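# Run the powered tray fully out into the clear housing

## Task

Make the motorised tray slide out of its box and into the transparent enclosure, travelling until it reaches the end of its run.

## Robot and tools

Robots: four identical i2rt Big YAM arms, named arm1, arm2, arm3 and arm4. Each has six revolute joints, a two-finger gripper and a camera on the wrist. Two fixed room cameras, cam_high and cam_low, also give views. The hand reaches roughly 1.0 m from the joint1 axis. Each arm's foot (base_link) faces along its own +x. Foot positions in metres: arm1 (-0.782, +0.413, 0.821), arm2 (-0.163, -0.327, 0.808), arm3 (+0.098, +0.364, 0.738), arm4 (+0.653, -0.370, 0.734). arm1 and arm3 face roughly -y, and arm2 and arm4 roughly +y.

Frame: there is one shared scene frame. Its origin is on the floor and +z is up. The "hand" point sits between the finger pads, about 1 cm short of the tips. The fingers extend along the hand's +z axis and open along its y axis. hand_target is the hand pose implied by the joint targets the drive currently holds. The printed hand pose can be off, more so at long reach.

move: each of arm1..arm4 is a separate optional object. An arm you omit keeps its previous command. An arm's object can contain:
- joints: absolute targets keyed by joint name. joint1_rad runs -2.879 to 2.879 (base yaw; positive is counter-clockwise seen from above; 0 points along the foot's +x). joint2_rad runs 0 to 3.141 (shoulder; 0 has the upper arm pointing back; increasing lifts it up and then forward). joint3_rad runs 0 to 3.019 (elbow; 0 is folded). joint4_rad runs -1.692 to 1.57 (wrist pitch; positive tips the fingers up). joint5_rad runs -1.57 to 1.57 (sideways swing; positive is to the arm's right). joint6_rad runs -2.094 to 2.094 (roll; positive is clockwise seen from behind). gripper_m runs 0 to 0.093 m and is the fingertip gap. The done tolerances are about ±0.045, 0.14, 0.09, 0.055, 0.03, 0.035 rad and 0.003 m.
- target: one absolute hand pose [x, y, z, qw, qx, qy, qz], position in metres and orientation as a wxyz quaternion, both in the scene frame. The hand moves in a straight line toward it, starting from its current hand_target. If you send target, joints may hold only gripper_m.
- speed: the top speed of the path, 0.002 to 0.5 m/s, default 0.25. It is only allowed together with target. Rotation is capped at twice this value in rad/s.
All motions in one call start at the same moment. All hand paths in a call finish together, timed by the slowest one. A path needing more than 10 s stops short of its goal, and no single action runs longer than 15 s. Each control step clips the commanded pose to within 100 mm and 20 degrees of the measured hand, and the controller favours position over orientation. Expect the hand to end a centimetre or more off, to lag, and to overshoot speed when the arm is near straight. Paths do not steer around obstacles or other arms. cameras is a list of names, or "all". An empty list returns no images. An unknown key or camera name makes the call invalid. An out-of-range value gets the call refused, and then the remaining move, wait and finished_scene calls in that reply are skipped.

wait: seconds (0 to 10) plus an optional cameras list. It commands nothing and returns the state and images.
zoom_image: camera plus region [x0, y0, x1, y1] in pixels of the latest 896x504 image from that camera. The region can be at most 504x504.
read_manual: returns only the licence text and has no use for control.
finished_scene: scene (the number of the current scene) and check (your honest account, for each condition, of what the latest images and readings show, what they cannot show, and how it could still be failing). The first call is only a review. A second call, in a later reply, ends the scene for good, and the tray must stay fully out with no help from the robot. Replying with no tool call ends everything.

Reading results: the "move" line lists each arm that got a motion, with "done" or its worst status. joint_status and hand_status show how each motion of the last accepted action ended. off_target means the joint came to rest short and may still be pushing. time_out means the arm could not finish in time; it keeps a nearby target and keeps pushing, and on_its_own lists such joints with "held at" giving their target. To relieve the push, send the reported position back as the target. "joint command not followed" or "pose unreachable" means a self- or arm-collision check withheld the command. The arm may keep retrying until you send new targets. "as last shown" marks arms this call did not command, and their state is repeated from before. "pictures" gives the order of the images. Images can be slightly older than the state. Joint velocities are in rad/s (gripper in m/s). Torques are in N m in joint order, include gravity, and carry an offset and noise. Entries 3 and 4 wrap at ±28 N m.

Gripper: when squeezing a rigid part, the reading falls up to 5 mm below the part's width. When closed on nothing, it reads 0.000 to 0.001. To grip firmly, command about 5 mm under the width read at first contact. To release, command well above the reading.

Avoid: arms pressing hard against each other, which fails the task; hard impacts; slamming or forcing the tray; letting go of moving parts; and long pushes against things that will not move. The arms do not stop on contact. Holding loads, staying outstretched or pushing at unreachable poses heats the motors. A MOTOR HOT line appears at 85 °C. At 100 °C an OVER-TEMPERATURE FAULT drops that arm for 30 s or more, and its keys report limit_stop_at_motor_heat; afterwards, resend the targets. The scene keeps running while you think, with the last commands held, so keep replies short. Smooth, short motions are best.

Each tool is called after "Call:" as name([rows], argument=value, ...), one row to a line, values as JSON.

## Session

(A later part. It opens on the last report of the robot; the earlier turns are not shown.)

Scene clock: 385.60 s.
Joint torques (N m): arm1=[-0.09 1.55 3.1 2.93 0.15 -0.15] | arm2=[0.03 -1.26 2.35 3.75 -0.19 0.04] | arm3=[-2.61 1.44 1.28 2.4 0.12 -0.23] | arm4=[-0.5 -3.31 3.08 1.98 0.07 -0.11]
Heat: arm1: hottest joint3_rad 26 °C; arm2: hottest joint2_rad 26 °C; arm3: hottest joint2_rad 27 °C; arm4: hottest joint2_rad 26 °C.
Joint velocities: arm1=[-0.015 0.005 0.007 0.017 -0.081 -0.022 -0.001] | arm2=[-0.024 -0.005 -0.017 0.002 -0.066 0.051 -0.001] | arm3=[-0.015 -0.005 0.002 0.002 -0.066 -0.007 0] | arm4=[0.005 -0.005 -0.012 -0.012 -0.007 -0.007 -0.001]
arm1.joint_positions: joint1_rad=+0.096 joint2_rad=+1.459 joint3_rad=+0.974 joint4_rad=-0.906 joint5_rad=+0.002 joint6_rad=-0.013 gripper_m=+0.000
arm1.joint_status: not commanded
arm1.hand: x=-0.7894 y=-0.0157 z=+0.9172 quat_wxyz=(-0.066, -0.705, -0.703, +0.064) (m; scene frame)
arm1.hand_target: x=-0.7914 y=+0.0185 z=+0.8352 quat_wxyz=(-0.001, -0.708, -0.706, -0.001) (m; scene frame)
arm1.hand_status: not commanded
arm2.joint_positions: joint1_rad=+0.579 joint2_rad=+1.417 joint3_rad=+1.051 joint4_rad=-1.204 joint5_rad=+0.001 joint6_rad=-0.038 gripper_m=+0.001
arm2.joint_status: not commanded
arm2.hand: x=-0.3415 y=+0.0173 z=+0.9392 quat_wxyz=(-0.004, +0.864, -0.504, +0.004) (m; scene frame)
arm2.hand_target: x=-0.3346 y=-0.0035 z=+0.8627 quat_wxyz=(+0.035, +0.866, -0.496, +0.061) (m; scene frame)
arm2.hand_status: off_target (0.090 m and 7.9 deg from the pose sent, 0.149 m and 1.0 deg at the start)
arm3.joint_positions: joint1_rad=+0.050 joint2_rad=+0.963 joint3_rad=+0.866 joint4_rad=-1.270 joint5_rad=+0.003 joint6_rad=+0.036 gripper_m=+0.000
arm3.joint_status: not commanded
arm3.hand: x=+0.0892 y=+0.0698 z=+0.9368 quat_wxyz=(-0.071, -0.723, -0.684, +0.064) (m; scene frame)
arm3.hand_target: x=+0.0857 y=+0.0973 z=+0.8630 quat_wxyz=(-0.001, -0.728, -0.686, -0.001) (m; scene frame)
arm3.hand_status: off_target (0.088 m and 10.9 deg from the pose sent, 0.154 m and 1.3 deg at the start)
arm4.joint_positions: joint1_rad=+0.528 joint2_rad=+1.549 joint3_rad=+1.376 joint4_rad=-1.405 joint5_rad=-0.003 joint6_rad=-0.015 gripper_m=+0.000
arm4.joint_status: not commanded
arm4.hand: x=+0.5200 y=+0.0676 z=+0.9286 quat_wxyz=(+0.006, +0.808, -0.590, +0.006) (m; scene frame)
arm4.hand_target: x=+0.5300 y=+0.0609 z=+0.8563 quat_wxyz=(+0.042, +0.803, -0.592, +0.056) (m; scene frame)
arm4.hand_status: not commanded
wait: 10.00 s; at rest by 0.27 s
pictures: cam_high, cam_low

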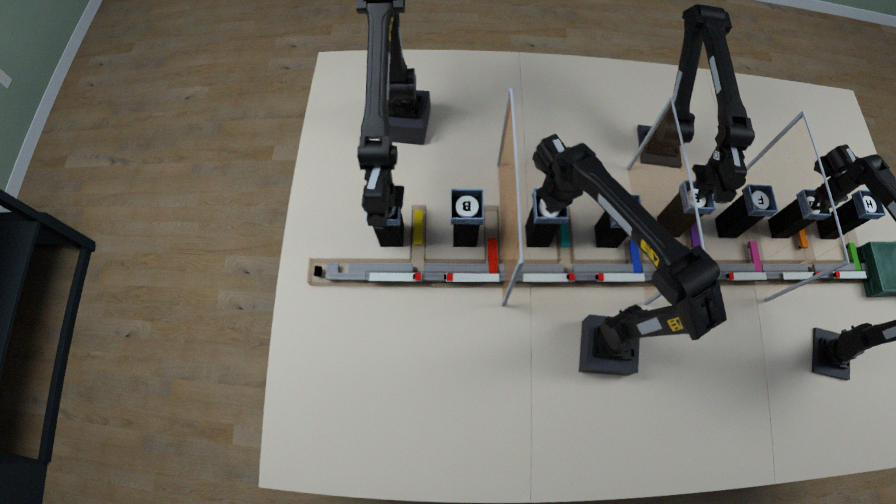

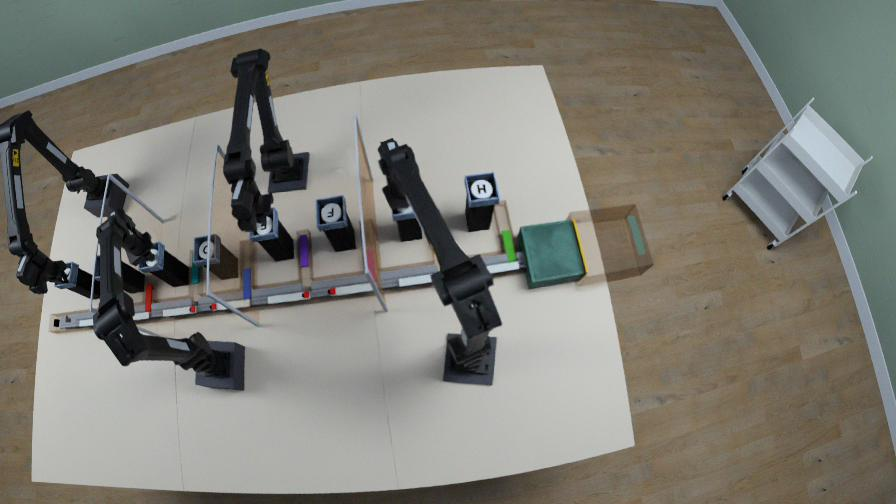

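Call:
move(arm1={"target": [-0.789, 0.008, 0.995, 0, 0.7071, 0.7071, 0], "speed": 0.4}, arm4={"target": [0.526, 0.075, 0.995, 0.042, 0.803, -0.592, 0.056], "speed": 0.4}, cameras=[])

Call:
move(arm1={"target": [-0.572, 0.017, 1.008, 0, 0.521, 0.8535, 0], "speed": 0.45}, arm4={"target": [0.749, 0.088, 1.008, 0.0535, 0.639, -0.765, 0.0447], "speed": 0.45}, cameras=[])

Call:
move(arm1={"target": [-0.574, 0.022, 0.85, -0.0596, 0.52, 0.8515, 0.0364], "speed": 0.17}, arm4={"target": [0.748, 0.087, 0.85, 0.0535, 0.639, -0.765, 0.0447], "speed": 0.17}, cameras=["cam_high", "cam_low", "arm1_cam_wrist", "arm4_cam_wrist"])

Scene clock: 387.60 s.
Joint torques (N m): arm1=[0.91 -9.58 11.44 0.47 0.15 -0.03] | arm2=[0.79 -1.32 2.45 3.75 -0.19 0.04] | arm3=[-2.73 1.44 1.28 2.45 0.13 -0.23] | arm4=[0.03 -13.1 15.5 -0.7 0.02 -0.12]
Heat: arm1: hottest joint3_rad 26 °C; arm2: hottest joint2_rad 26 °C; arm3: hottest joint2_rad 27 °C; arm4: hottest joint2_rad 27 °C.
move: arm1 off_target; arm4 off_target
Joint velocities: arm1=[-0.015 -0.015 -0.002 -0.007 -0.007 0.022 0] | arm2=[0.005 0.005 -0.007 0.007 0.066 -0.007 -0.001] | arm3=[-0.005 -0.024 0.002 -0.012 -0.037 -0.007 0] | arm4=[-0.005 -0.015 0.007 0.007 0.007 0.037 0.001]
arm1.joint_positions: joint1_rad=+0.096 joint2_rad=+1.436 joint3_rad=+1.129 joint4_rad=-1.313 joint5_rad=+0.002 joint6_rad=-0.013 gripper_m=+0.000
arm1.joint_status: not commanded
arm1.hand: x=-0.7893 y=+0.0232 z=+0.9765 quat_wxyz=(+0.014, -0.707, -0.706, -0.018) (m; scene frame)
arm1.hand_target: x=-0.7887 y=+0.0076 z=+0.9955 quat_wxyz=(-0.001, -0.708, -0.706, -0.001) (m; scene frame)
arm1.hand_status: off_target (0.024 m and 2.6 deg from the pose sent, 0.081 m and 10.5 deg at the start)
arm2.joint_positions: joint1_rad=+0.579 joint2_rad=+1.417 joint3_rad=+1.051 joint4_rad=-1.204 joint5_rad=+0.001 joint6_rad=-0.038 gripper_m=+0.001
arm2.joint_status: not commanded
arm2.hand: x=-0.3415 y=+0.0173 z=+0.9392 quat_wxyz=(-0.004, +0.864, -0.504, +0.004) (m; scene frame)
arm2.hand_target: x=-0.3346 y=-0.0035 z=+0.8627 quat_wxyz=(+0.035, +0.866, -0.496, +0.061) (m; scene frame)
arm2.hand_status: not commanded
arm3.joint_positions: joint1_rad=+0.050 joint2_rad=+0.963 joint3_rad=+0.866 joint4_rad=-1.270 joint5_rad=+0.003 joint6_rad=+0.036 gripper_m=+0.000
arm3.joint_status: not commanded
arm3.hand: x=+0.0892 y=+0.0698 z=+0.9368 quat_wxyz=(-0.071, -0.723, -0.684, +0.064) (m; scene frame)
arm3.hand_target: x=+0.0857 y=+0.0973 z=+0.8630 quat_wxyz=(-0.001, -0.728, -0.686, -0.001) (m; scene frame)
arm3.hand_status: not commanded
arm4.joint_positions: joint1_rad=+0.520 joint2_rad=+1.601 joint3_rad=+1.546 joint4_rad=-1.670 joint5_rad=-0.001 joint6_rad=-0.015 gripper_m=+0.000
arm4.joint_status: not commanded
arm4.hand: x=+0.5271 y=+0.0584 z=+0.9726 quat_wxyz=(+0.050, +0.802, -0.591, +0.065) (m; scene frame)
arm4.hand_target: x=+0.5263 y=+0.0737 z=+0.9941 quat_wxyz=(+0.033, +0.804, -0.592, +0.045) (m; scene frame)
arm4.hand_status: off_target (0.028 m and 1.4 deg from the pose sent, 0.067 m and 7.1 deg at the start; a joint's target at an end of its range on 25 of 40 steps)
pictures: none
No camera images: "cameras" was empty.

Scene clock: 389.20 s.
Joint torques (N m): arm1=[-0.03 -9.93 12.03 0.42 0.21 0.01] | arm2=[-0.26 -1.26 2.29 3.63 -0.17 0.03] | arm3=[-2.61 1.49 1.32 2.44 0.13 -0.23] | arm4=[0.97 -13.45 15.94 -0.44 -0.06 -0.18]
Heat: arm1: hottest joint3_rad 27 °C; arm2: hottest joint2_rad 26 °C; arm3: hottest joint2_rad 27 °C; arm4: hottest joint2_rad 27 °C.
move: arm1 off_target; arm4 off_target
Joint velocities: arm1=[-0.005 -0.015 0.002 0.017 -0.051 0.022 0] | arm2=[0.005 -0.015 -0.002 -0.002 0.051 -0.066 -0.001] | arm3=[-0.005 0.005 -0.007 0.007 0.051 0.022 0.001] | arm4=[-0.005 -0.024 0.002 0.017 0.007 -0.007 0]
arm1.joint_positions: joint1_rad=+0.602 joint2_rad=+1.532 joint3_rad=+1.274 joint4_rad=-1.365 joint5_rad=+0.010 joint6_rad=+0.003 gripper_m=+0.000
arm1.joint_status: not commanded
arm1.hand: x=-0.5810 y=+0.0323 z=+0.9925 quat_wxyz=(+0.021, -0.514, -0.857, -0.009) (m; scene frame)
arm1.hand_target: x=-0.5752 y=+0.0155 z=+1.0076 quat_wxyz=(+0.007, -0.521, -0.854, +0.002) (m; scene frame)
arm1.hand_status: off_target (0.024 m and 2.8 deg from the pose sent, 0.220 m and 27.4 deg at the start)
arm2, arm3: as last shown
arm4.joint_positions: joint1_rad=+0.016 joint2_rad=+1.599 joint3_rad=+1.570 joint4_rad=-1.676 joint5_rad=+0.006 joint6_rad=-0.017 gripper_m=+0.000
arm4.joint_status: not commanded
arm4.hand: x=+0.7506 y=+0.0699 z=+0.9829 quat_wxyz=(+0.052, +0.631, -0.772, +0.048) (m; scene frame)
arm4.hand_target: x=+0.7508 y=+0.0866 z=+1.0077 quat_wxyz=(+0.026, +0.640, -0.768, +0.028) (m; scene frame)
arm4.hand_status: off_target (0.031 m and 1.3 deg from the pose sent, 0.227 m and 27.5 deg at the start; a joint's target at an end of its range on 46 of 48 steps)
pictures: none
No camera images: "cameras" was empty.

Scene clock: 390.73 s.
Joint torques (N m): arm1=[0.26 -2.84 3.55 3.54 -0.13 0.02] | arm2=[0.21 -1.44 2.41 3.7 -0.19 0.03] | arm3=[-2.61 1.49 1.28 2.4 0.13 -0.23] | arm4=[1.26 -1.38 2.13 2.18 -0.27 -0.15]
Heat: arm1: hottest joint3_rad 27 °C; arm2: hottest joint2_rad 26 °C; arm3: hottest joint2_rad 27 °C; arm4: hottest joint2_rad 27 °C.
move: arm1 off_target; arm4 off_target
Joint velocities: arm1=[-0.024 -0.015 0.002 -0.017 -0.007 -0.051 -0.001] | arm2=[-0.005 0.005 -0.012 0.012 0.051 0.066 0] | arm3=[-0.015 -0.005 -0.007 0.002 -0.066 0.022 0] | arm4=[-0.005 -0.005 -0.017 0.007 -0.037 -0.037 -0.001]
arm1.joint_positions: joint1_rad=+0.602 joint2_rad=+1.617 joint3_rad=+1.202 joint4_rad=-1.185 joint5_rad=+0.007 joint6_rad=+0.008 gripper_m=+0.000
arm1.joint_status: not commanded
arm1.hand: x=-0.5716 y=+0.0164 z=+0.9297 quat_wxyz=(+0.011, -0.517, -0.856, -0.005) (m; scene frame)
arm1.hand_target: x=-0.5796 y=+0.0322 z=+0.8594 quat_wxyz=(+0.060, -0.521, -0.851, -0.037) (m; scene frame)
arm1.hand_status: off_target (0.080 m and 6.7 deg from the pose sent, 0.143 m and 5.5 deg at the start)
arm2, arm3: as last shown
arm4.joint_positions: joint1_rad=+0.017 joint2_rad=+1.542 joint3_rad=+1.411 joint4_rad=-1.421 joint5_rad=+0.005 joint6_rad=-0.017 gripper_m=+0.000
arm4.joint_status: not commanded
arm4.hand: x=+0.7530 y=+0.0823 z=+0.9459 quat_wxyz=(-0.008, +0.633, -0.774, +0.000) (m; scene frame)
arm4.hand_target: x=+0.7458 y=+0.0742 z=+0.8590 quat_wxyz=(+0.054, +0.639, -0.766, +0.045) (m; scene frame)
arm4.hand_status: off_target (0.096 m and 8.8 deg from the pose sent, 0.134 m and 1.3 deg at the start)
pictures: arm1_cam_wrist, arm4_cam_wrist, cam_high, cam_low
camera_calibration:
arm1_cam_wrist: T_world_to_cam=[[-0.884252, -0.46679, -0.0143671, -0.483914], [-0.372067, 0.685556, 0.625762, -0.80413], [-0.28225, 0.558677, -0.779881, 0.675499], [0, 0, 0, 1]] pos_world=[-0.536432, -0.0519959, 1.02305]
arm4_cam_wrist: T_world_to_cam=[[0.980439, -0.195726, 0.020776, -0.743317], [-0.17102, -0.794886, 0.582159, -0.352056], [-0.097429, -0.574324, -0.81281, 1.014], [0, 0, 0, 1]] pos_world=[0.767361, 0.157034, 1.04458]

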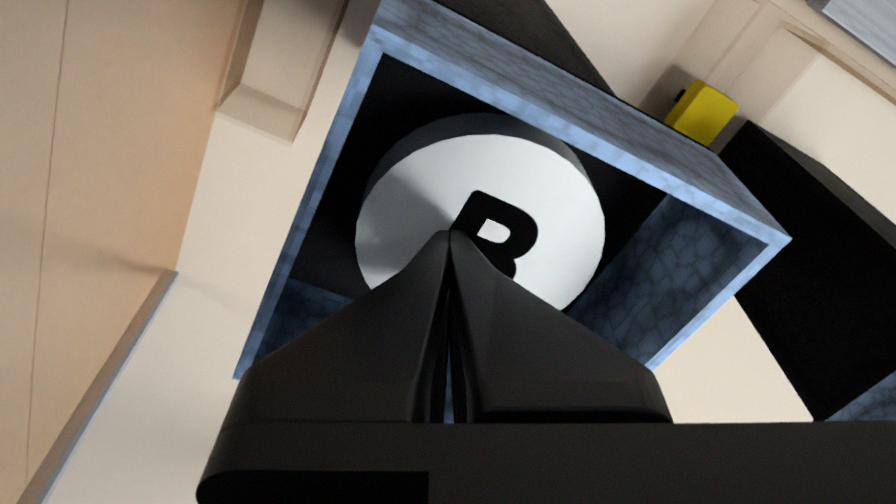

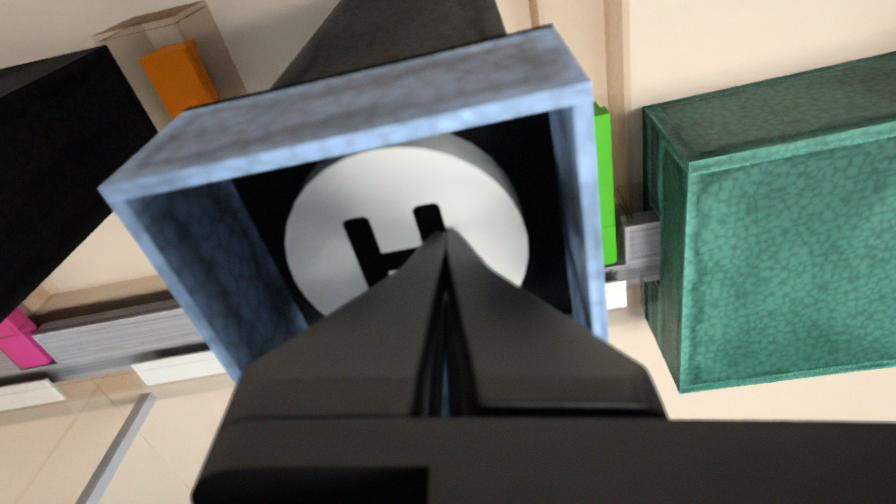

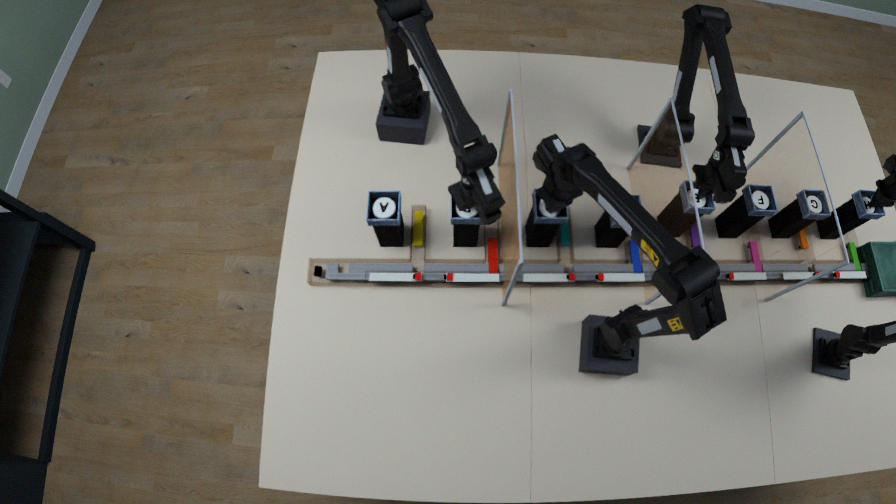

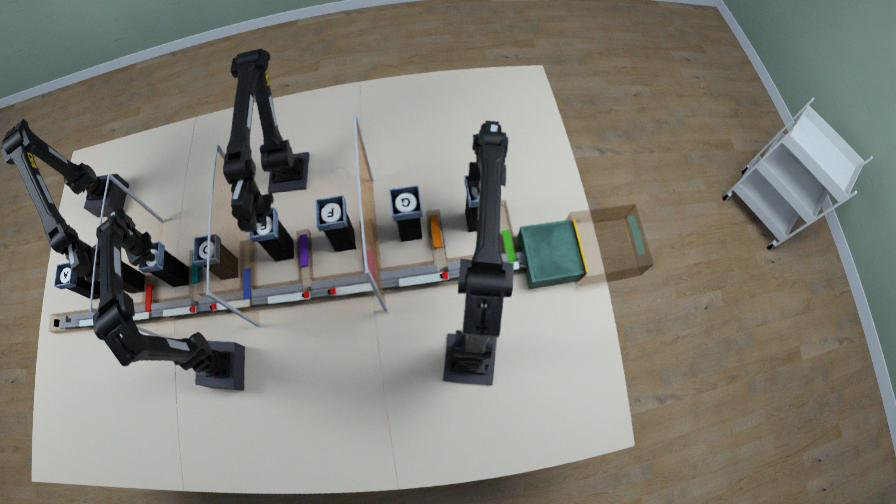

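Call:
wait(seconds=2, cameras=["cam_high", "cam_low"])

Call:
zoom_image(camera="cam_high", region=[300, 180, 600, 300])

Call:
zoom_image(camera="cam_high", region=[696, 200, 896, 300])

Scene clock: 392.90 s.
Joint torques (N m): arm1=[0.26 -3.08 3.52 3.62 -0.12 0.02] | arm2=[0.15 -1.49 2.4 3.75 -0.21 0.03] | arm3=[-2.73 1.44 1.26 2.41 0.13 -0.23] | arm4=[1.2 -1.44 2.1 2.26 -0.27 -0.15]
Heat: arm1: hottest joint3_rad 27 °C; arm2: hottest joint2_rad 26 °C; arm3: hottest joint2_rad 27 °C; arm4: hottest joint2_rad 27 °C.
Joint velocities: arm1=[-0.015 -0.015 -0.002 0.002 -0.022 -0.037 0] | arm2=[0.024 -0.005 0.017 -0.012 -0.022 -0.037 -0.001] | arm3=[-0.024 -0.005 -0.012 -0.002 -0.022 -0.081 0] | arm4=[0.005 -0.005 0.002 0.007 -0.081 -0.007 0]
arm1.joint_positions: joint1_rad=+0.602 joint2_rad=+1.617 joint3_rad=+1.202 joint4_rad=-1.185 joint5_rad=+0.007 joint6_rad=+0.008 gripper_m=+0.000
arm1.joint_status: not commanded
arm1.hand: x=-0.5716 y=+0.0164 z=+0.9297 quat_wxyz=(+0.011, -0.517, -0.856, -0.005) (m; scene frame)
arm1.hand_target: x=-0.5796 y=+0.0322 z=+0.8594 quat_wxyz=(+0.060, -0.521, -0.851, -0.037) (m; scene frame)
arm1.hand_status: off_target (0.080 m and 6.7 deg from the pose sent, 0.143 m and 5.5 deg at the start)
arm2.joint_positions: joint1_rad=+0.579 joint2_rad=+1.417 joint3_rad=+1.051 joint4_rad=-1.204 joint5_rad=+0.001 joint6_rad=-0.038 gripper_m=+0.001
arm2.joint_status: not commanded
arm2.hand: x=-0.3415 y=+0.0173 z=+0.9392 quat_wxyz=(-0.004, +0.864, -0.504, +0.004) (m; scene frame)
arm2.hand_target: x=-0.3346 y=-0.0035 z=+0.8627 quat_wxyz=(+0.035, +0.866, -0.496, +0.061) (m; scene frame)
arm2.hand_status: not commanded
arm3.joint_positions: joint1_rad=+0.050 joint2_rad=+0.963 joint3_rad=+0.866 joint4_rad=-1.270 joint5_rad=+0.003 joint6_rad=+0.036 gripper_m=+0.000
arm3.joint_status: not commanded
arm3.hand: x=+0.0892 y=+0.0698 z=+0.9368 quat_wxyz=(-0.071, -0.723, -0.684, +0.064) (m; scene frame)
arm3.hand_target: x=+0.0857 y=+0.0973 z=+0.8630 quat_wxyz=(-0.001, -0.728, -0.686, -0.001) (m; scene frame)
arm3.hand_status: not commanded
arm4.joint_positions: joint1_rad=+0.017 joint2_rad=+1.542 joint3_rad=+1.411 joint4_rad=-1.421 joint5_rad=+0.005 joint6_rad=-0.017 gripper_m=+0.000
arm4.joint_status: not commanded
arm4.hand: x=+0.7530 y=+0.0822 z=+0.9457 quat_wxyz=(-0.007, +0.633, -0.774, +0.000) (m; scene frame)
arm4.hand_target: x=+0.7457 y=+0.0741 z=+0.8589 quat_wxyz=(+0.054, +0.639, -0.766, +0.045) (m; scene frame)
arm4.hand_status: off_target (0.096 m and 8.7 deg from the pose sent, 0.134 m and 1.3 deg at the start)
wait: 2.00 s; at rest by 0.10 s
pictures: cam_high, cam_low

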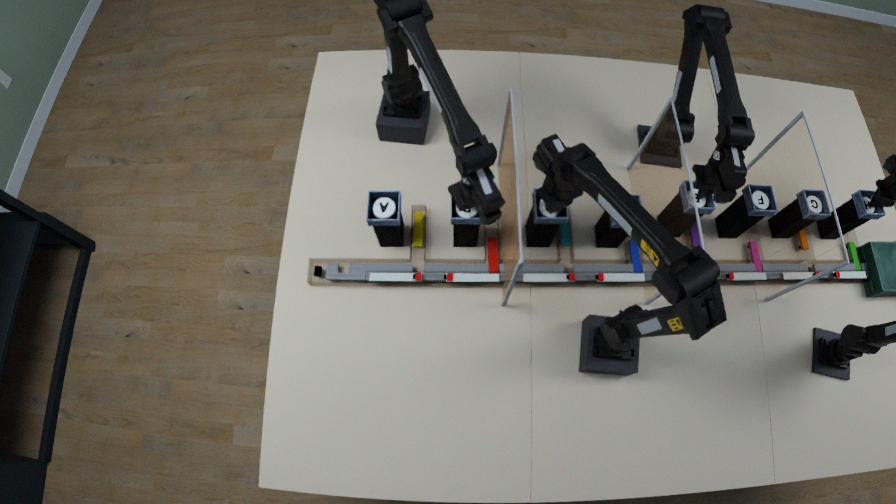

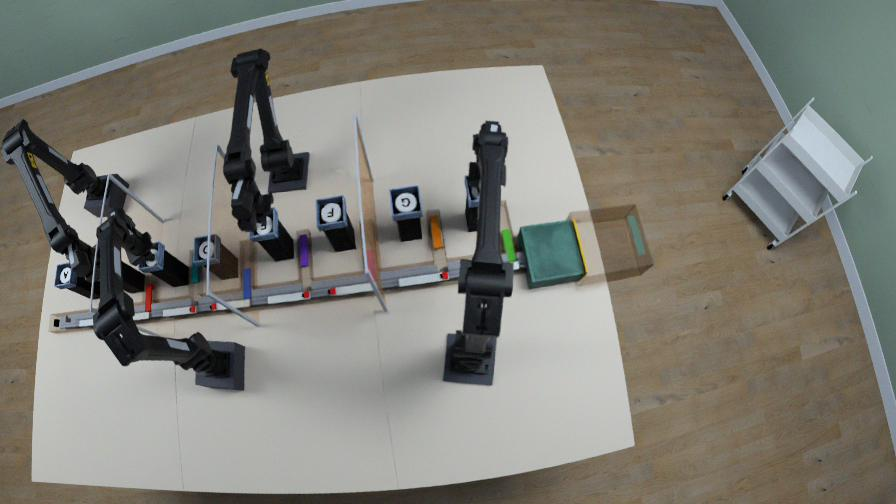

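Scaled by 1.680 from the camera's 896x504 image, which has a finer 1280x720 frame.

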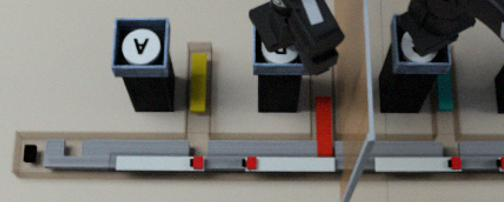

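Scaled by 2.520 from the camera's 896x504 image, which has a finer 1280x720 frame.

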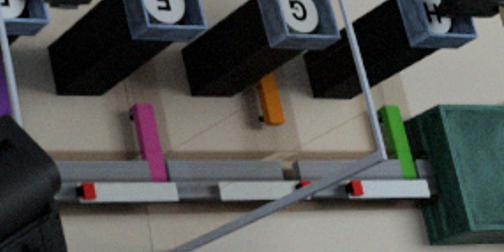

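Call:
wait(seconds=2, cameras=["cam_high", "cam_low"])

Call:
zoom_image(camera="cam_high", region=[300, 180, 600, 300])

Call:
zoom_image(camera="cam_high", region=[696, 200, 896, 300])

Scene clock: 395.07 s.
Joint torques (N m): arm1=[0.26 -3.02 3.52 3.59 -0.11 0.01] | arm2=[-0.03 -1.26 2.35 3.78 -0.21 0.02] | arm3=[-2.78 1.55 1.26 2.43 0.13 -0.23] | arm4=[1.26 -1.44 2.1 2.24 -0.27 -0.16]
Heat: arm1: hottest joint3_rad 27 °C; arm2: hottest joint2_rad 26 °C; arm3: hottest joint2_rad 27 °C; arm4: hottest joint2_rad 27 °C.
Joint velocities: arm1=[-0.005 -0.005 -0.002 -0.007 -0.022 0.051 0.001] | arm2=[0.005 -0.005 -0.012 -0.007 -0.037 -0.007 -0.001] | arm3=[-0.005 0.005 0.007 0.007 0.037 -0.007 0] | arm4=[-0.015 -0.024 -0.002 -0.002 0.037 0.022 0.001]
arm1.joint_positions: joint1_rad=+0.602 joint2_rad=+1.617 joint3_rad=+1.202 joint4_rad=-1.185 joint5_rad=+0.007 joint6_rad=+0.008 gripper_m=+0.000
arm1.joint_status: not commanded
arm1.hand: x=-0.5716 y=+0.0164 z=+0.9297 quat_wxyz=(+0.011, -0.517, -0.856, -0.005) (m; scene frame)
arm1.hand_target: x=-0.5796 y=+0.0322 z=+0.8594 quat_wxyz=(+0.060, -0.521, -0.851, -0.037) (m; scene frame)
arm1.hand_status: off_target (0.080 m and 6.7 deg from the pose sent, 0.143 m and 5.5 deg at the start)
arm2.joint_positions: joint1_rad=+0.579 joint2_rad=+1.417 joint3_rad=+1.051 joint4_rad=-1.204 joint5_rad=+0.001 joint6_rad=-0.038 gripper_m=+0.001
arm2.joint_status: not commanded
arm2.hand: x=-0.3415 y=+0.0173 z=+0.9392 quat_wxyz=(-0.004, +0.864, -0.504, +0.004) (m; scene frame)
arm2.hand_target: x=-0.3346 y=-0.0035 z=+0.8627 quat_wxyz=(+0.035, +0.866, -0.496, +0.061) (m; scene frame)
arm2.hand_status: not commanded
arm3.joint_positions: joint1_rad=+0.050 joint2_rad=+0.963 joint3_rad=+0.866 joint4_rad=-1.270 joint5_rad=+0.003 joint6_rad=+0.036 gripper_m=+0.000
arm3.joint_status: not commanded
arm3.hand: x=+0.0892 y=+0.0698 z=+0.9368 quat_wxyz=(-0.071, -0.723, -0.684, +0.064) (m; scene frame)
arm3.hand_target: x=+0.0857 y=+0.0973 z=+0.8630 quat_wxyz=(-0.001, -0.728, -0.686, -0.001) (m; scene frame)
arm3.hand_status: not commanded
arm4.joint_positions: joint1_rad=+0.017 joint2_rad=+1.542 joint3_rad=+1.411 joint4_rad=-1.421 joint5_rad=+0.005 joint6_rad=-0.017 gripper_m=+0.000
arm4.joint_status: not commanded
arm4.hand: x=+0.7530 y=+0.0822 z=+0.9457 quat_wxyz=(-0.007, +0.633, -0.774, +0.000) (m; scene frame)
arm4.hand_target: x=+0.7457 y=+0.0741 z=+0.8589 quat_wxyz=(+0.054, +0.639, -0.766, +0.045) (m; scene frame)
arm4.hand_status: off_target (0.096 m and 8.7 deg from the pose sent, 0.134 m and 1.3 deg at the start)
wait: 2.00 s; at rest by 0.10 s
pictures: cam_high, cam_low

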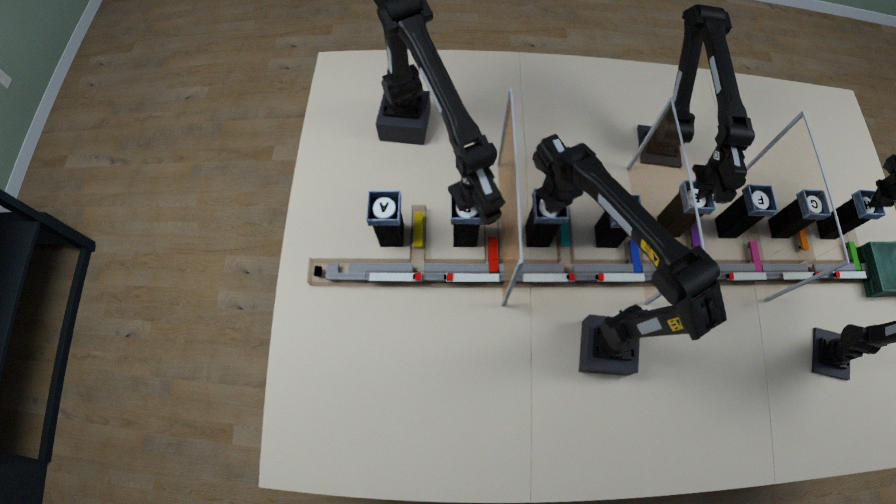

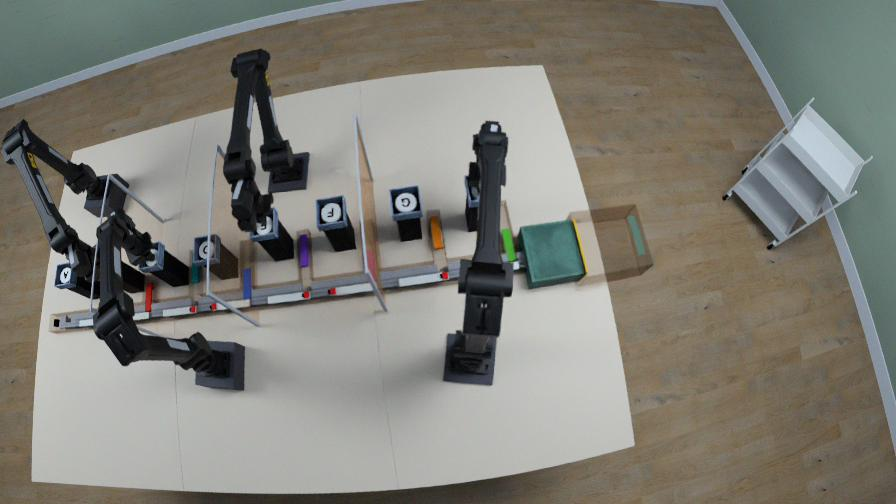

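Scaled by 1.680 from the camera's 896x504 image, which has a finer 1280x720 frame.

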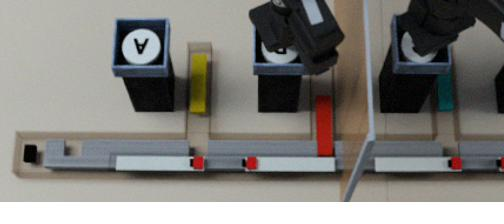

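Scaled by 2.520 from the camera's 896x504 image, which has a finer 1280x720 frame.

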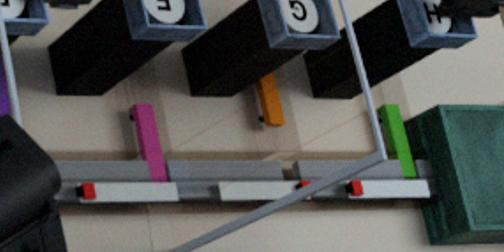

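Call:
wait(seconds=5, cameras=["cam_high"])

Call:
zoom_image(camera="cam_high", region=[400, 190, 520, 290])

Call:
zoom_image(camera="cam_high", region=[776, 200, 896, 300])

Scene clock: 400.30 s.
Joint torques (N m): arm1=[0.21 -3.02 3.54 3.63 -0.12 0.02] | arm2=[0.32 -1.49 2.25 3.73 -0.23 0.03] | arm3=[-2.73 1.44 1.28 2.41 0.13 -0.22] | arm4=[1.26 -1.44 2.1 2.26 -0.27 -0.15]
Heat: arm1: hottest joint3_rad 27 °C; arm2: hottest joint2_rad 26 °C; arm3: hottest joint2_rad 27 °C; arm4: hottest joint2_rad 27 °C.
Joint velocities: arm1=[-0.024 -0.015 -0.012 0.012 0.037 0.007 0.002] | arm2=[-0.015 0.005 0.002 -0.012 -0.066 -0.037 0.001] | arm3=[-0.015 -0.005 -0.007 0.002 -0.066 -0.022 -0.001] | arm4=[-0.005 -0.005 -0.002 -0.007 0.022 -0.037 0]
arm1.joint_positions: joint1_rad=+0.602 joint2_rad=+1.617 joint3_rad=+1.202 joint4_rad=-1.185 joint5_rad=+0.007 joint6_rad=+0.008 gripper_m=+0.000
arm1.joint_status: not commanded
arm1.hand: x=-0.5716 y=+0.0164 z=+0.9297 quat_wxyz=(+0.011, -0.517, -0.856, -0.005) (m; scene frame)
arm1.hand_target: x=-0.5796 y=+0.0322 z=+0.8594 quat_wxyz=(+0.060, -0.521, -0.851, -0.037) (m; scene frame)
arm1.hand_status: off_target (0.080 m and 6.7 deg from the pose sent, 0.143 m and 5.5 deg at the start)
arm2.joint_positions: joint1_rad=+0.579 joint2_rad=+1.417 joint3_rad=+1.051 joint4_rad=-1.204 joint5_rad=+0.001 joint6_rad=-0.038 gripper_m=+0.001
arm2.joint_status: not commanded
arm2.hand: x=-0.3415 y=+0.0173 z=+0.9392 quat_wxyz=(-0.004, +0.864, -0.504, +0.004) (m; scene frame)
arm2.hand_target: x=-0.3346 y=-0.0035 z=+0.8627 quat_wxyz=(+0.035, +0.866, -0.496, +0.061) (m; scene frame)
arm2.hand_status: not commanded
arm3.joint_positions: joint1_rad=+0.050 joint2_rad=+0.963 joint3_rad=+0.866 joint4_rad=-1.270 joint5_rad=+0.003 joint6_rad=+0.036 gripper_m=+0.000
arm3.joint_status: not commanded
arm3.hand: x=+0.0892 y=+0.0698 z=+0.9368 quat_wxyz=(-0.071, -0.723, -0.684, +0.064) (m; scene frame)
arm3.hand_target: x=+0.0857 y=+0.0973 z=+0.8630 quat_wxyz=(-0.001, -0.728, -0.686, -0.001) (m; scene frame)
arm3.hand_status: not commanded
arm4.joint_positions: joint1_rad=+0.017 joint2_rad=+1.542 joint3_rad=+1.411 joint4_rad=-1.421 joint5_rad=+0.005 joint6_rad=-0.017 gripper_m=+0.000
arm4.joint_status: not commanded
arm4.hand: x=+0.7530 y=+0.0822 z=+0.9457 quat_wxyz=(-0.007, +0.633, -0.774, +0.000) (m; scene frame)
arm4.hand_target: x=+0.7457 y=+0.0741 z=+0.8589 quat_wxyz=(+0.054, +0.639, -0.766, +0.045) (m; scene frame)
arm4.hand_status: off_target (0.096 m and 8.7 deg from the pose sent, 0.134 m and 1.3 deg at the start)
wait: 5.00 s; at rest by 0.03 s
pictures: cam_high

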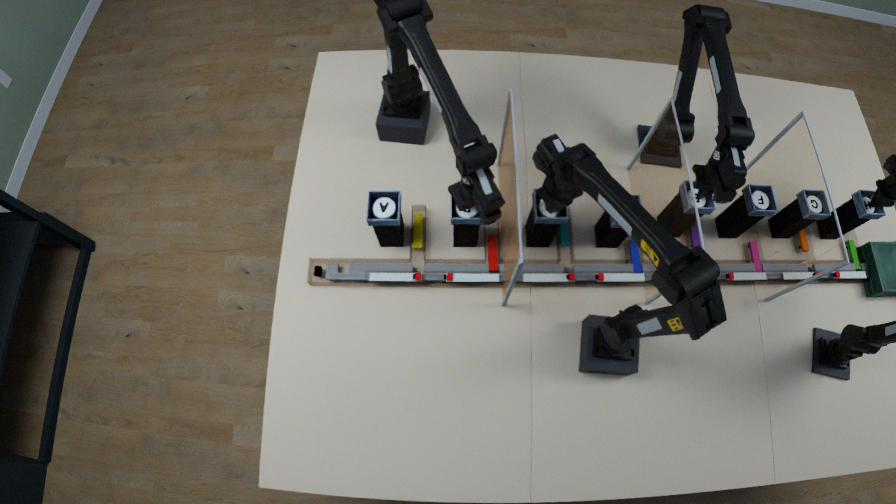

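Scaled by 4.200 from the camera's 896x504 image, which has a finer 1280x720 frame.

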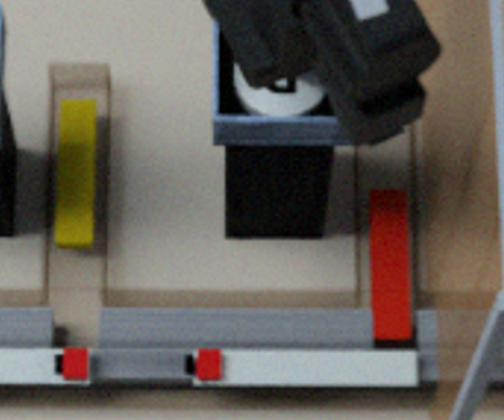

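Scaled by 4.200 from the camera's 896x504 image, which has a finer 1280x720 frame.

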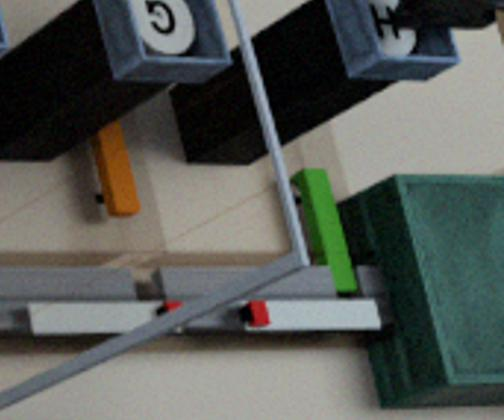

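Call:
wait(seconds=7, cameras=["cam_high"])

Call:
zoom_image(camera="cam_high", region=[400, 190, 520, 290])

Call:
zoom_image(camera="cam_high", region=[776, 200, 896, 300])

Scene clock: 407.80 s.
Joint torques (N m): arm1=[0.21 -3.08 3.58 3.63 -0.13 0.02] | arm2=[-0.26 -1.26 2.32 3.71 -0.23 0.05] | arm3=[-2.73 1.49 1.31 2.41 0.12 -0.23] | arm4=[1.2 -1.44 2.11 2.26 -0.27 -0.15]
Heat: arm1: hottest joint3_rad 27 °C; arm2: hottest joint2_rad 26 °C; arm3: hottest joint2_rad 27 °C; arm4: hottest joint2_rad 27 °C.
Joint velocities: arm1=[0.005 -0.015 0.002 0.002 -0.051 -0.066 0] | arm2=[0.005 -0.005 -0.012 0.012 -0.022 0.007 0] | arm3=[-0.005 -0.005 -0.007 -0.012 0.066 -0.022 -0.001] | arm4=[0.015 -0.005 0.002 -0.002 0.022 0.022 0]
arm1.joint_positions: joint1_rad=+0.602 joint2_rad=+1.617 joint3_rad=+1.202 joint4_rad=-1.185 joint5_rad=+0.007 joint6_rad=+0.008 gripper_m=+0.000
arm1.joint_status: not commanded
arm1.hand: x=-0.5716 y=+0.0164 z=+0.9297 quat_wxyz=(+0.011, -0.517, -0.856, -0.005) (m; scene frame)
arm1.hand_target: x=-0.5796 y=+0.0322 z=+0.8594 quat_wxyz=(+0.060, -0.521, -0.851, -0.037) (m; scene frame)
arm1.hand_status: off_target (0.080 m and 6.7 deg from the pose sent, 0.143 m and 5.5 deg at the start)
arm2.joint_positions: joint1_rad=+0.579 joint2_rad=+1.417 joint3_rad=+1.051 joint4_rad=-1.204 joint5_rad=+0.001 joint6_rad=-0.038 gripper_m=+0.001
arm2.joint_status: not commanded
arm2.hand: x=-0.3415 y=+0.0173 z=+0.9392 quat_wxyz=(-0.004, +0.864, -0.504, +0.004) (m; scene frame)
arm2.hand_target: x=-0.3346 y=-0.0035 z=+0.8627 quat_wxyz=(+0.035, +0.866, -0.496, +0.061) (m; scene frame)
arm2.hand_status: not commanded
arm3.joint_positions: joint1_rad=+0.050 joint2_rad=+0.963 joint3_rad=+0.866 joint4_rad=-1.270 joint5_rad=+0.003 joint6_rad=+0.036 gripper_m=+0.000
arm3.joint_status: not commanded
arm3.hand: x=+0.0892 y=+0.0698 z=+0.9368 quat_wxyz=(-0.071, -0.723, -0.684, +0.064) (m; scene frame)
arm3.hand_target: x=+0.0857 y=+0.0973 z=+0.8630 quat_wxyz=(-0.001, -0.728, -0.686, -0.001) (m; scene frame)
arm3.hand_status: not commanded
arm4.joint_positions: joint1_rad=+0.017 joint2_rad=+1.542 joint3_rad=+1.411 joint4_rad=-1.421 joint5_rad=+0.005 joint6_rad=-0.017 gripper_m=+0.000
arm4.joint_status: not commanded
arm4.hand: x=+0.7530 y=+0.0822 z=+0.9457 quat_wxyz=(-0.007, +0.633, -0.774, +0.000) (m; scene frame)
arm4.hand_target: x=+0.7457 y=+0.0741 z=+0.8589 quat_wxyz=(+0.054, +0.639, -0.766, +0.045) (m; scene frame)
arm4.hand_status: off_target (0.096 m and 8.7 deg from the pose sent, 0.134 m and 1.3 deg at the start)
wait: 7.00 s; at rest from the start
pictures: cam_high

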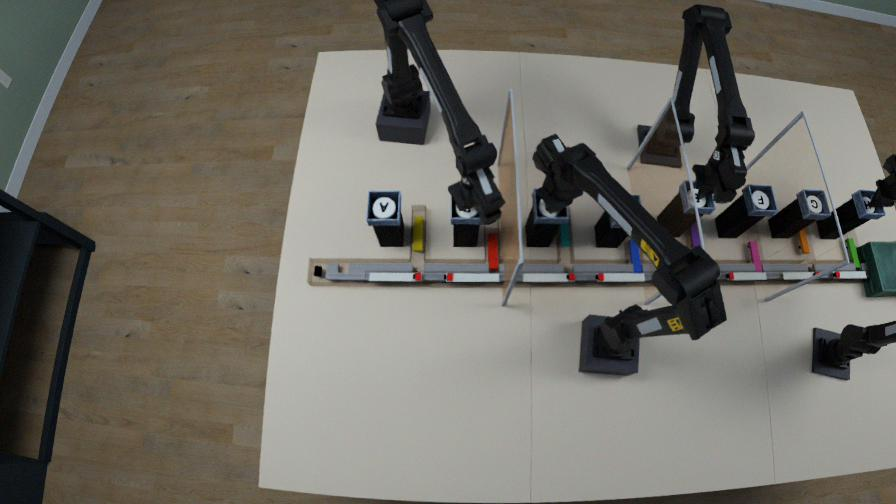

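Scaled by 4.200 from the camera's 896x504 image, which has a finer 1280x720 frame.

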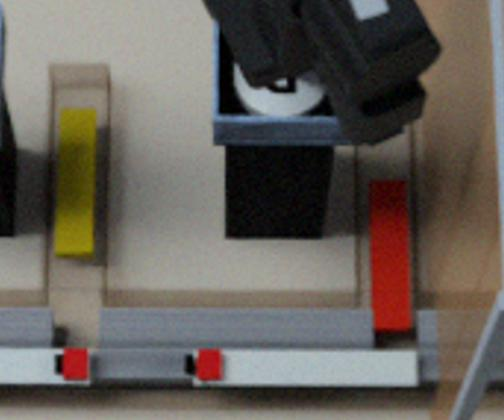

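Scaled by 4.200 from the camera's 896x504 image, which has a finer 1280x720 frame.

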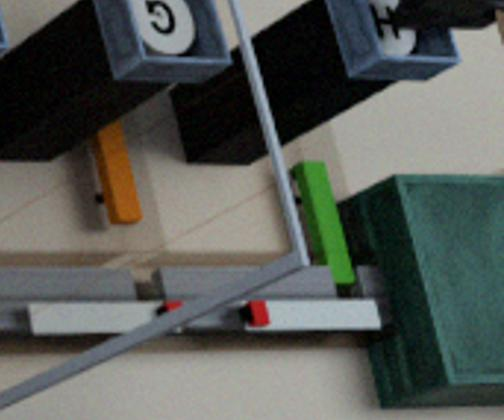

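Call:
wait(seconds=2, cameras=[])

Call:
move(arm2={"target": [-0.342, 0.012, 0.99, 0.0347, 0.866, -0.496, 0.0606], "speed": 0.4}, arm3={"target": [0.084, 0.08, 0.99, 0, 0.728, 0.686, 0], "speed": 0.4}, cameras=[])

Call:
move(arm2={"target": [-0.126, 0.012, 1.005, 0.052, 0.6654, -0.7432, 0.0466], "speed": 0.45}, arm3={"target": [0.294, 0.078, 1.01, -0.0618, 0.463, 0.884, 0.0324], "speed": 0.45}, cameras=[])

Call:
move(arm2={"target": [-0.127, 0.016, 0.85, 0.052, 0.6654, -0.7432, 0.0466], "speed": 0.17}, arm3={"target": [0.298, 0.075, 0.85, -0.0618, 0.463, 0.884, 0.0324], "speed": 0.17}, cameras=["cam_high", "cam_low"])

Scene clock: 410.17 s.
Joint torques (N m): arm1=[0.21 -3.14 3.52 3.56 -0.12 0.03] | arm2=[0.03 -1.38 2.32 3.77 -0.18 0.04] | arm3=[-2.73 1.49 1.28 2.41 0.12 -0.23] | arm4=[1.2 -1.44 2.1 2.25 -0.27 -0.15]
Heat: arm1: hottest joint3_rad 27 °C; arm2: hottest joint2_rad 26 °C; arm3: hottest joint2_rad 27 °C; arm4: hottest joint2_rad 27 °C.
Joint velocities: arm1=[-0.015 0.005 0.007 -0.017 0.037 -0.037 0.001] | arm2=[-0.015 -0.005 0.007 0.007 0.007 -0.007 0.001] | arm3=[0.005 -0.005 0.002 -0.027 -0.007 -0.037 0.001] | arm4=[-0.015 -0.015 0.002 0.012 0.022 -0.022 0]
arm1.joint_positions: joint1_rad=+0.602 joint2_rad=+1.617 joint3_rad=+1.202 joint4_rad=-1.185 joint5_rad=+0.007 joint6_rad=+0.008 gripper_m=+0.000
arm1.joint_status: not commanded
arm1.hand: x=-0.5716 y=+0.0164 z=+0.9297 quat_wxyz=(+0.011, -0.517, -0.856, -0.005) (m; scene frame)
arm1.hand_target: x=-0.5796 y=+0.0322 z=+0.8594 quat_wxyz=(+0.060, -0.521, -0.851, -0.037) (m; scene frame)
arm1.hand_status: off_target (0.080 m and 6.7 deg from the pose sent, 0.143 m and 5.5 deg at the start)
arm2.joint_positions: joint1_rad=+0.579 joint2_rad=+1.417 joint3_rad=+1.051 joint4_rad=-1.204 joint5_rad=+0.001 joint6_rad=-0.038 gripper_m=+0.001
arm2.joint_status: not commanded
arm2.hand: x=-0.3415 y=+0.0173 z=+0.9392 quat_wxyz=(-0.004, +0.864, -0.504, +0.004) (m; scene frame)
arm2.hand_target: x=-0.3346 y=-0.0035 z=+0.8627 quat_wxyz=(+0.035, +0.866, -0.496, +0.061) (m; scene frame)
arm2.hand_status: not commanded
arm3.joint_positions: joint1_rad=+0.050 joint2_rad=+0.963 joint3_rad=+0.866 joint4_rad=-1.270 joint5_rad=+0.003 joint6_rad=+0.036 gripper_m=+0.000
arm3.joint_status: not commanded
arm3.hand: x=+0.0892 y=+0.0698 z=+0.9368 quat_wxyz=(-0.071, -0.723, -0.684, +0.064) (m; scene frame)
arm3.hand_target: x=+0.0857 y=+0.0973 z=+0.8630 quat_wxyz=(-0.001, -0.728, -0.686, -0.001) (m; scene frame)
arm3.hand_status: not commanded
arm4.joint_positions: joint1_rad=+0.017 joint2_rad=+1.542 joint3_rad=+1.411 joint4_rad=-1.421 joint5_rad=+0.005 joint6_rad=-0.017 gripper_m=+0.000
arm4.joint_status: not commanded
arm4.hand: x=+0.7530 y=+0.0822 z=+0.9457 quat_wxyz=(-0.007, +0.633, -0.774, +0.000) (m; scene frame)
arm4.hand_target: x=+0.7457 y=+0.0741 z=+0.8589 quat_wxyz=(+0.054, +0.639, -0.766, +0.045) (m; scene frame)
arm4.hand_status: off_target (0.096 m and 8.7 deg from the pose sent, 0.134 m and 1.3 deg at the start)
wait: 2.00 s; at rest from the start
pictures: none
No camera images: "cameras" was empty.

Scene clock: 411.40 s.
Joint torques (N m): arm1=[0.15 -2.84 3.52 3.59 -0.12 0.03] | arm2=[0.03 -10.87 13.2 -0.57 -0.22 0.01] | arm3=[-2.55 -6.53 15.49 0.1 0.06 -0.19] | arm4=[1.2 -1.49 2.1 2.26 -0.27 -0.15]
Heat: arm1: hottest joint3_rad 27 °C; arm2: hottest joint2_rad 26 °C; arm3: hottest joint2_rad 27 °C; arm4: hottest joint2_rad 27 °C.
move: arm2 off_target; arm3 off_target
Joint velocities: arm1=[-0.005 -0.005 0.002 0.007 0.007 -0.081 0] | arm2=[-0.005 0.005 -0.012 -0.002 0.066 -0.022 -0.001] | arm3=[-0.015 -0.015 -0.007 -0.017 -0.007 0.051 0] | arm4=[-0.015 -0.005 -0.017 0.022 0.007 0.007 -0.001]
arm1.joint_positions: joint1_rad=+0.602 joint2_rad=+1.617 joint3_rad=+1.202 joint4_rad=-1.185 joint5_rad=+0.007 joint6_rad=+0.008 gripper_m=+0.000
arm1.joint_status: not commanded
arm1.hand: x=-0.5716 y=+0.0164 z=+0.9297 quat_wxyz=(+0.011, -0.517, -0.856, -0.005) (m; scene frame)
arm1.hand_target: x=-0.5796 y=+0.0322 z=+0.8594 quat_wxyz=(+0.060, -0.521, -0.851, -0.037) (m; scene frame)
arm1.hand_status: not commanded
arm2.joint_positions: joint1_rad=+0.579 joint2_rad=+1.423 joint3_rad=+1.181 joint4_rad=-1.465 joint5_rad=+0.001 joint6_rad=-0.041 gripper_m=+0.001
arm2.joint_status: not commanded
arm2.hand: x=-0.3342 y=+0.0021 z=+0.9869 quat_wxyz=(+0.033, +0.862, -0.502, +0.060) (m; scene frame)
arm2.hand_target: x=-0.3421 y=+0.0120 z=+0.9900 quat_wxyz=(+0.035, +0.866, -0.496, +0.060) (m; scene frame)
arm2.hand_status: off_target (0.013 m and 0.8 deg from the pose sent, 0.051 m and 7.9 deg at the start)
arm3.joint_positions: joint1_rad=+0.049 joint2_rad=+1.038 joint3_rad=+1.034 joint4_rad=-1.568 joint5_rad=+0.007 joint6_rad=+0.036 gripper_m=+0.000
arm3.joint_status: not commanded
arm3.hand: x=+0.0884 y=+0.0911 z=+0.9785 quat_wxyz=(+0.004, -0.726, -0.687, -0.007) (m; scene frame)
arm3.hand_target: x=+0.0841 y=+0.0798 z=+0.9907 quat_wxyz=(+0.000, -0.728, -0.686, +0.000) (m; scene frame)
arm3.hand_status: off_target (0.017 m and 0.9 deg from the pose sent, 0.054 m and 10.9 deg at the start)
arm4.joint_positions: joint1_rad=+0.017 joint2_rad=+1.542 joint3_rad=+1.411 joint4_rad=-1.421 joint5_rad=+0.005 joint6_rad=-0.017 gripper_m=+0.000
arm4.joint_status: not commanded
arm4.hand: x=+0.7530 y=+0.0822 z=+0.9457 quat_wxyz=(-0.007, +0.633, -0.774, +0.000) (m; scene frame)
arm4.hand_target: x=+0.7457 y=+0.0741 z=+0.8589 quat_wxyz=(+0.054, +0.639, -0.766, +0.045) (m; scene frame)
arm4.hand_status: not commanded
pictures: none
No camera images: "cameras" was empty.

Scene clock: 413.07 s.
Joint torques (N m): arm1=[0.26 -2.96 3.51 3.59 -0.12 0.02] | arm2=[-1.49 -11.58 10.92 -0.55 -0.17 0.03] | arm3=[-1.14 -10.87 15.28 -0.2 0.05 -0.23] | arm4=[1.26 -1.44 2.09 2.25 -0.27 -0.15]
Heat: arm1: hottest joint3_rad 27 °C; arm2: hottest joint2_rad 27 °C; arm3: hottest joint2_rad 27 °C; arm4: hottest joint2_rad 26 °C.
move: arm2 done; arm3 off_target
Joint velocities: arm1=[0.005 -0.015 0.017 0.002 0.095 -0.022 0] | arm2=[-0.005 -0.005 -0.007 -0.027 -0.051 0.022 0] | arm3=[-0.015 -0.015 0.007 0.007 -0.037 -0.022 0] | arm4=[-0.005 -0.005 -0.002 -0.007 -0.037 0.007 0.001]
arm1, arm4: as last shown
arm2.joint_positions: joint1_rad=-0.007 joint2_rad=+1.339 joint3_rad=+1.127 joint4_rad=-1.510 joint5_rad=-0.011 joint6_rad=-0.004 gripper_m=+0.001
arm2.joint_status: not commanded
arm2.hand: x=-0.1291 y=+0.0079 z=+1.0001 quat_wxyz=(+0.056, +0.666, -0.742, +0.048) (m; scene frame)
arm2.hand_target: x=-0.1264 y=+0.0091 z=+1.0053 quat_wxyz=(+0.056, +0.665, -0.743, +0.045) (m; scene frame)
arm2.hand_status: done (0.007 m and 0.5 deg from the pose sent, 0.209 m and 36.0 deg at the start)
arm3.joint_positions: joint1_rad=+0.682 joint2_rad=+1.298 joint3_rad=+1.278 joint4_rad=-1.691 joint5_rad=+0.027 joint6_rad=+0.031 gripper_m=+0.000
arm3.joint_status: not commanded
arm3.hand: x=+0.2822 y=+0.0852 z=+0.9993 quat_wxyz=(+0.067, -0.472, -0.879, -0.028) (m; scene frame)
arm3.hand_target: x=+0.2913 y=+0.0766 z=+1.0096 quat_wxyz=(+0.060, -0.463, -0.884, -0.023) (m; scene frame)
arm3.hand_status: off_target (0.017 m and 1.4 deg from the pose sent, 0.208 m and 38.5 deg at the start; a joint's target at an end of its range on 24 of 50 steps)
pictures: none
No camera images: "cameras" was empty.

Scene clock: 414.83 s.
Joint torques (N m): arm1=[0.21 -2.96 3.52 3.59 -0.12 0.03] | arm2=[-0.85 -1.9 3.22 3.51 0.06 0.11] | arm3=[-0.85 -1.2 2.96 3.43 -0.31 -0.23] | arm4=[1.2 -1.44 2.1 2.25 -0.27 -0.15]
Heat: arm1: hottest joint3_rad 27 °C; arm2: hottest joint2_rad 27 °C; arm3: hottest joint2_rad 27 °C; arm4: hottest joint2_rad 26 °C.
move: arm2 off_target; arm3 off_target
Joint velocities: arm1=[-0.005 -0.005 -0.002 0.012 -0.081 0.007 0.001] | arm2=[-0.024 -0.005 0.012 -0.012 -0.066 0.007 -0.002] | arm3=[-0.024 -0.005 -0.017 -0.007 0.037 0.022 0] | arm4=[-0.005 0.005 -0.007 -0.017 -0.051 -0.007 0.002]
arm1, arm4: as last shown
arm2.joint_positions: joint1_rad=-0.007 joint2_rad=+1.380 joint3_rad=+0.946 joint4_rad=-1.178 joint5_rad=-0.011 joint6_rad=-0.004 gripper_m=+0.001
arm2.joint_status: not commanded
arm2.hand: x=-0.1266 y=+0.0238 z=+0.9176 quat_wxyz=(+0.015, +0.668, -0.744, +0.012) (m; scene frame)
arm2.hand_target: x=-0.1280 y=+0.0060 z=+0.8590 quat_wxyz=(+0.052, +0.666, -0.743, +0.047) (m; scene frame)
arm2.hand_status: off_target (0.068 m and 5.9 deg from the pose sent, 0.150 m and 0.5 deg at the start)
arm3.joint_positions: joint1_rad=+0.682 joint2_rad=+1.248 joint3_rad=+1.075 joint4_rad=-1.378 joint5_rad=+0.021 joint6_rad=+0.026 gripper_m=+0.000
arm3.joint_status: not commanded
arm3.hand: x=+0.2921 y=+0.0749 z=+0.9363 quat_wxyz=(-0.006, -0.472, -0.881, +0.005) (m; scene frame)
arm3.hand_target: x=+0.2880 y=+0.0880 z=+0.8611 quat_wxyz=(+0.062, -0.463, -0.884, -0.033) (m; scene frame)
arm3.hand_status: off_target (0.086 m and 8.9 deg from the pose sent, 0.150 m and 1.4 deg at the start)
pictures: cam_high, cam_low

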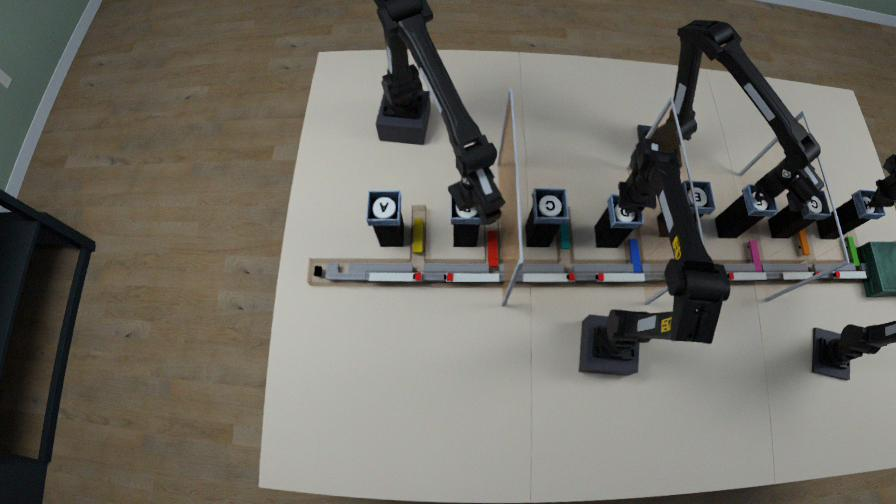

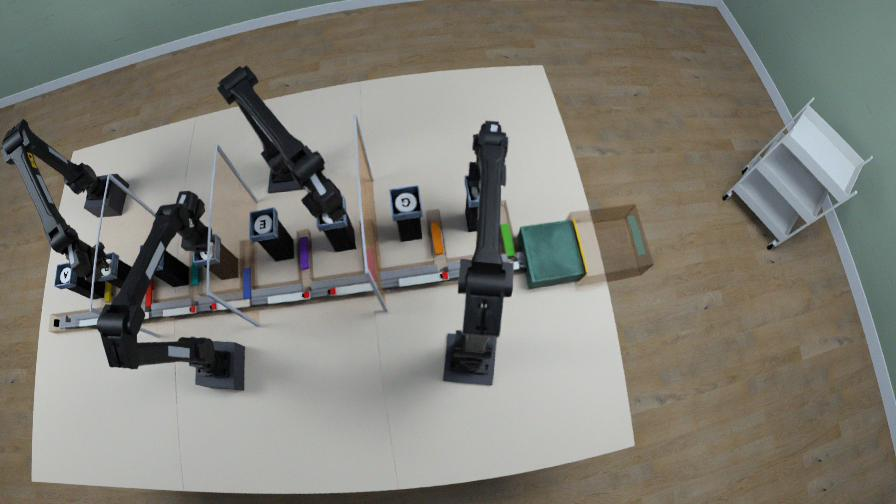

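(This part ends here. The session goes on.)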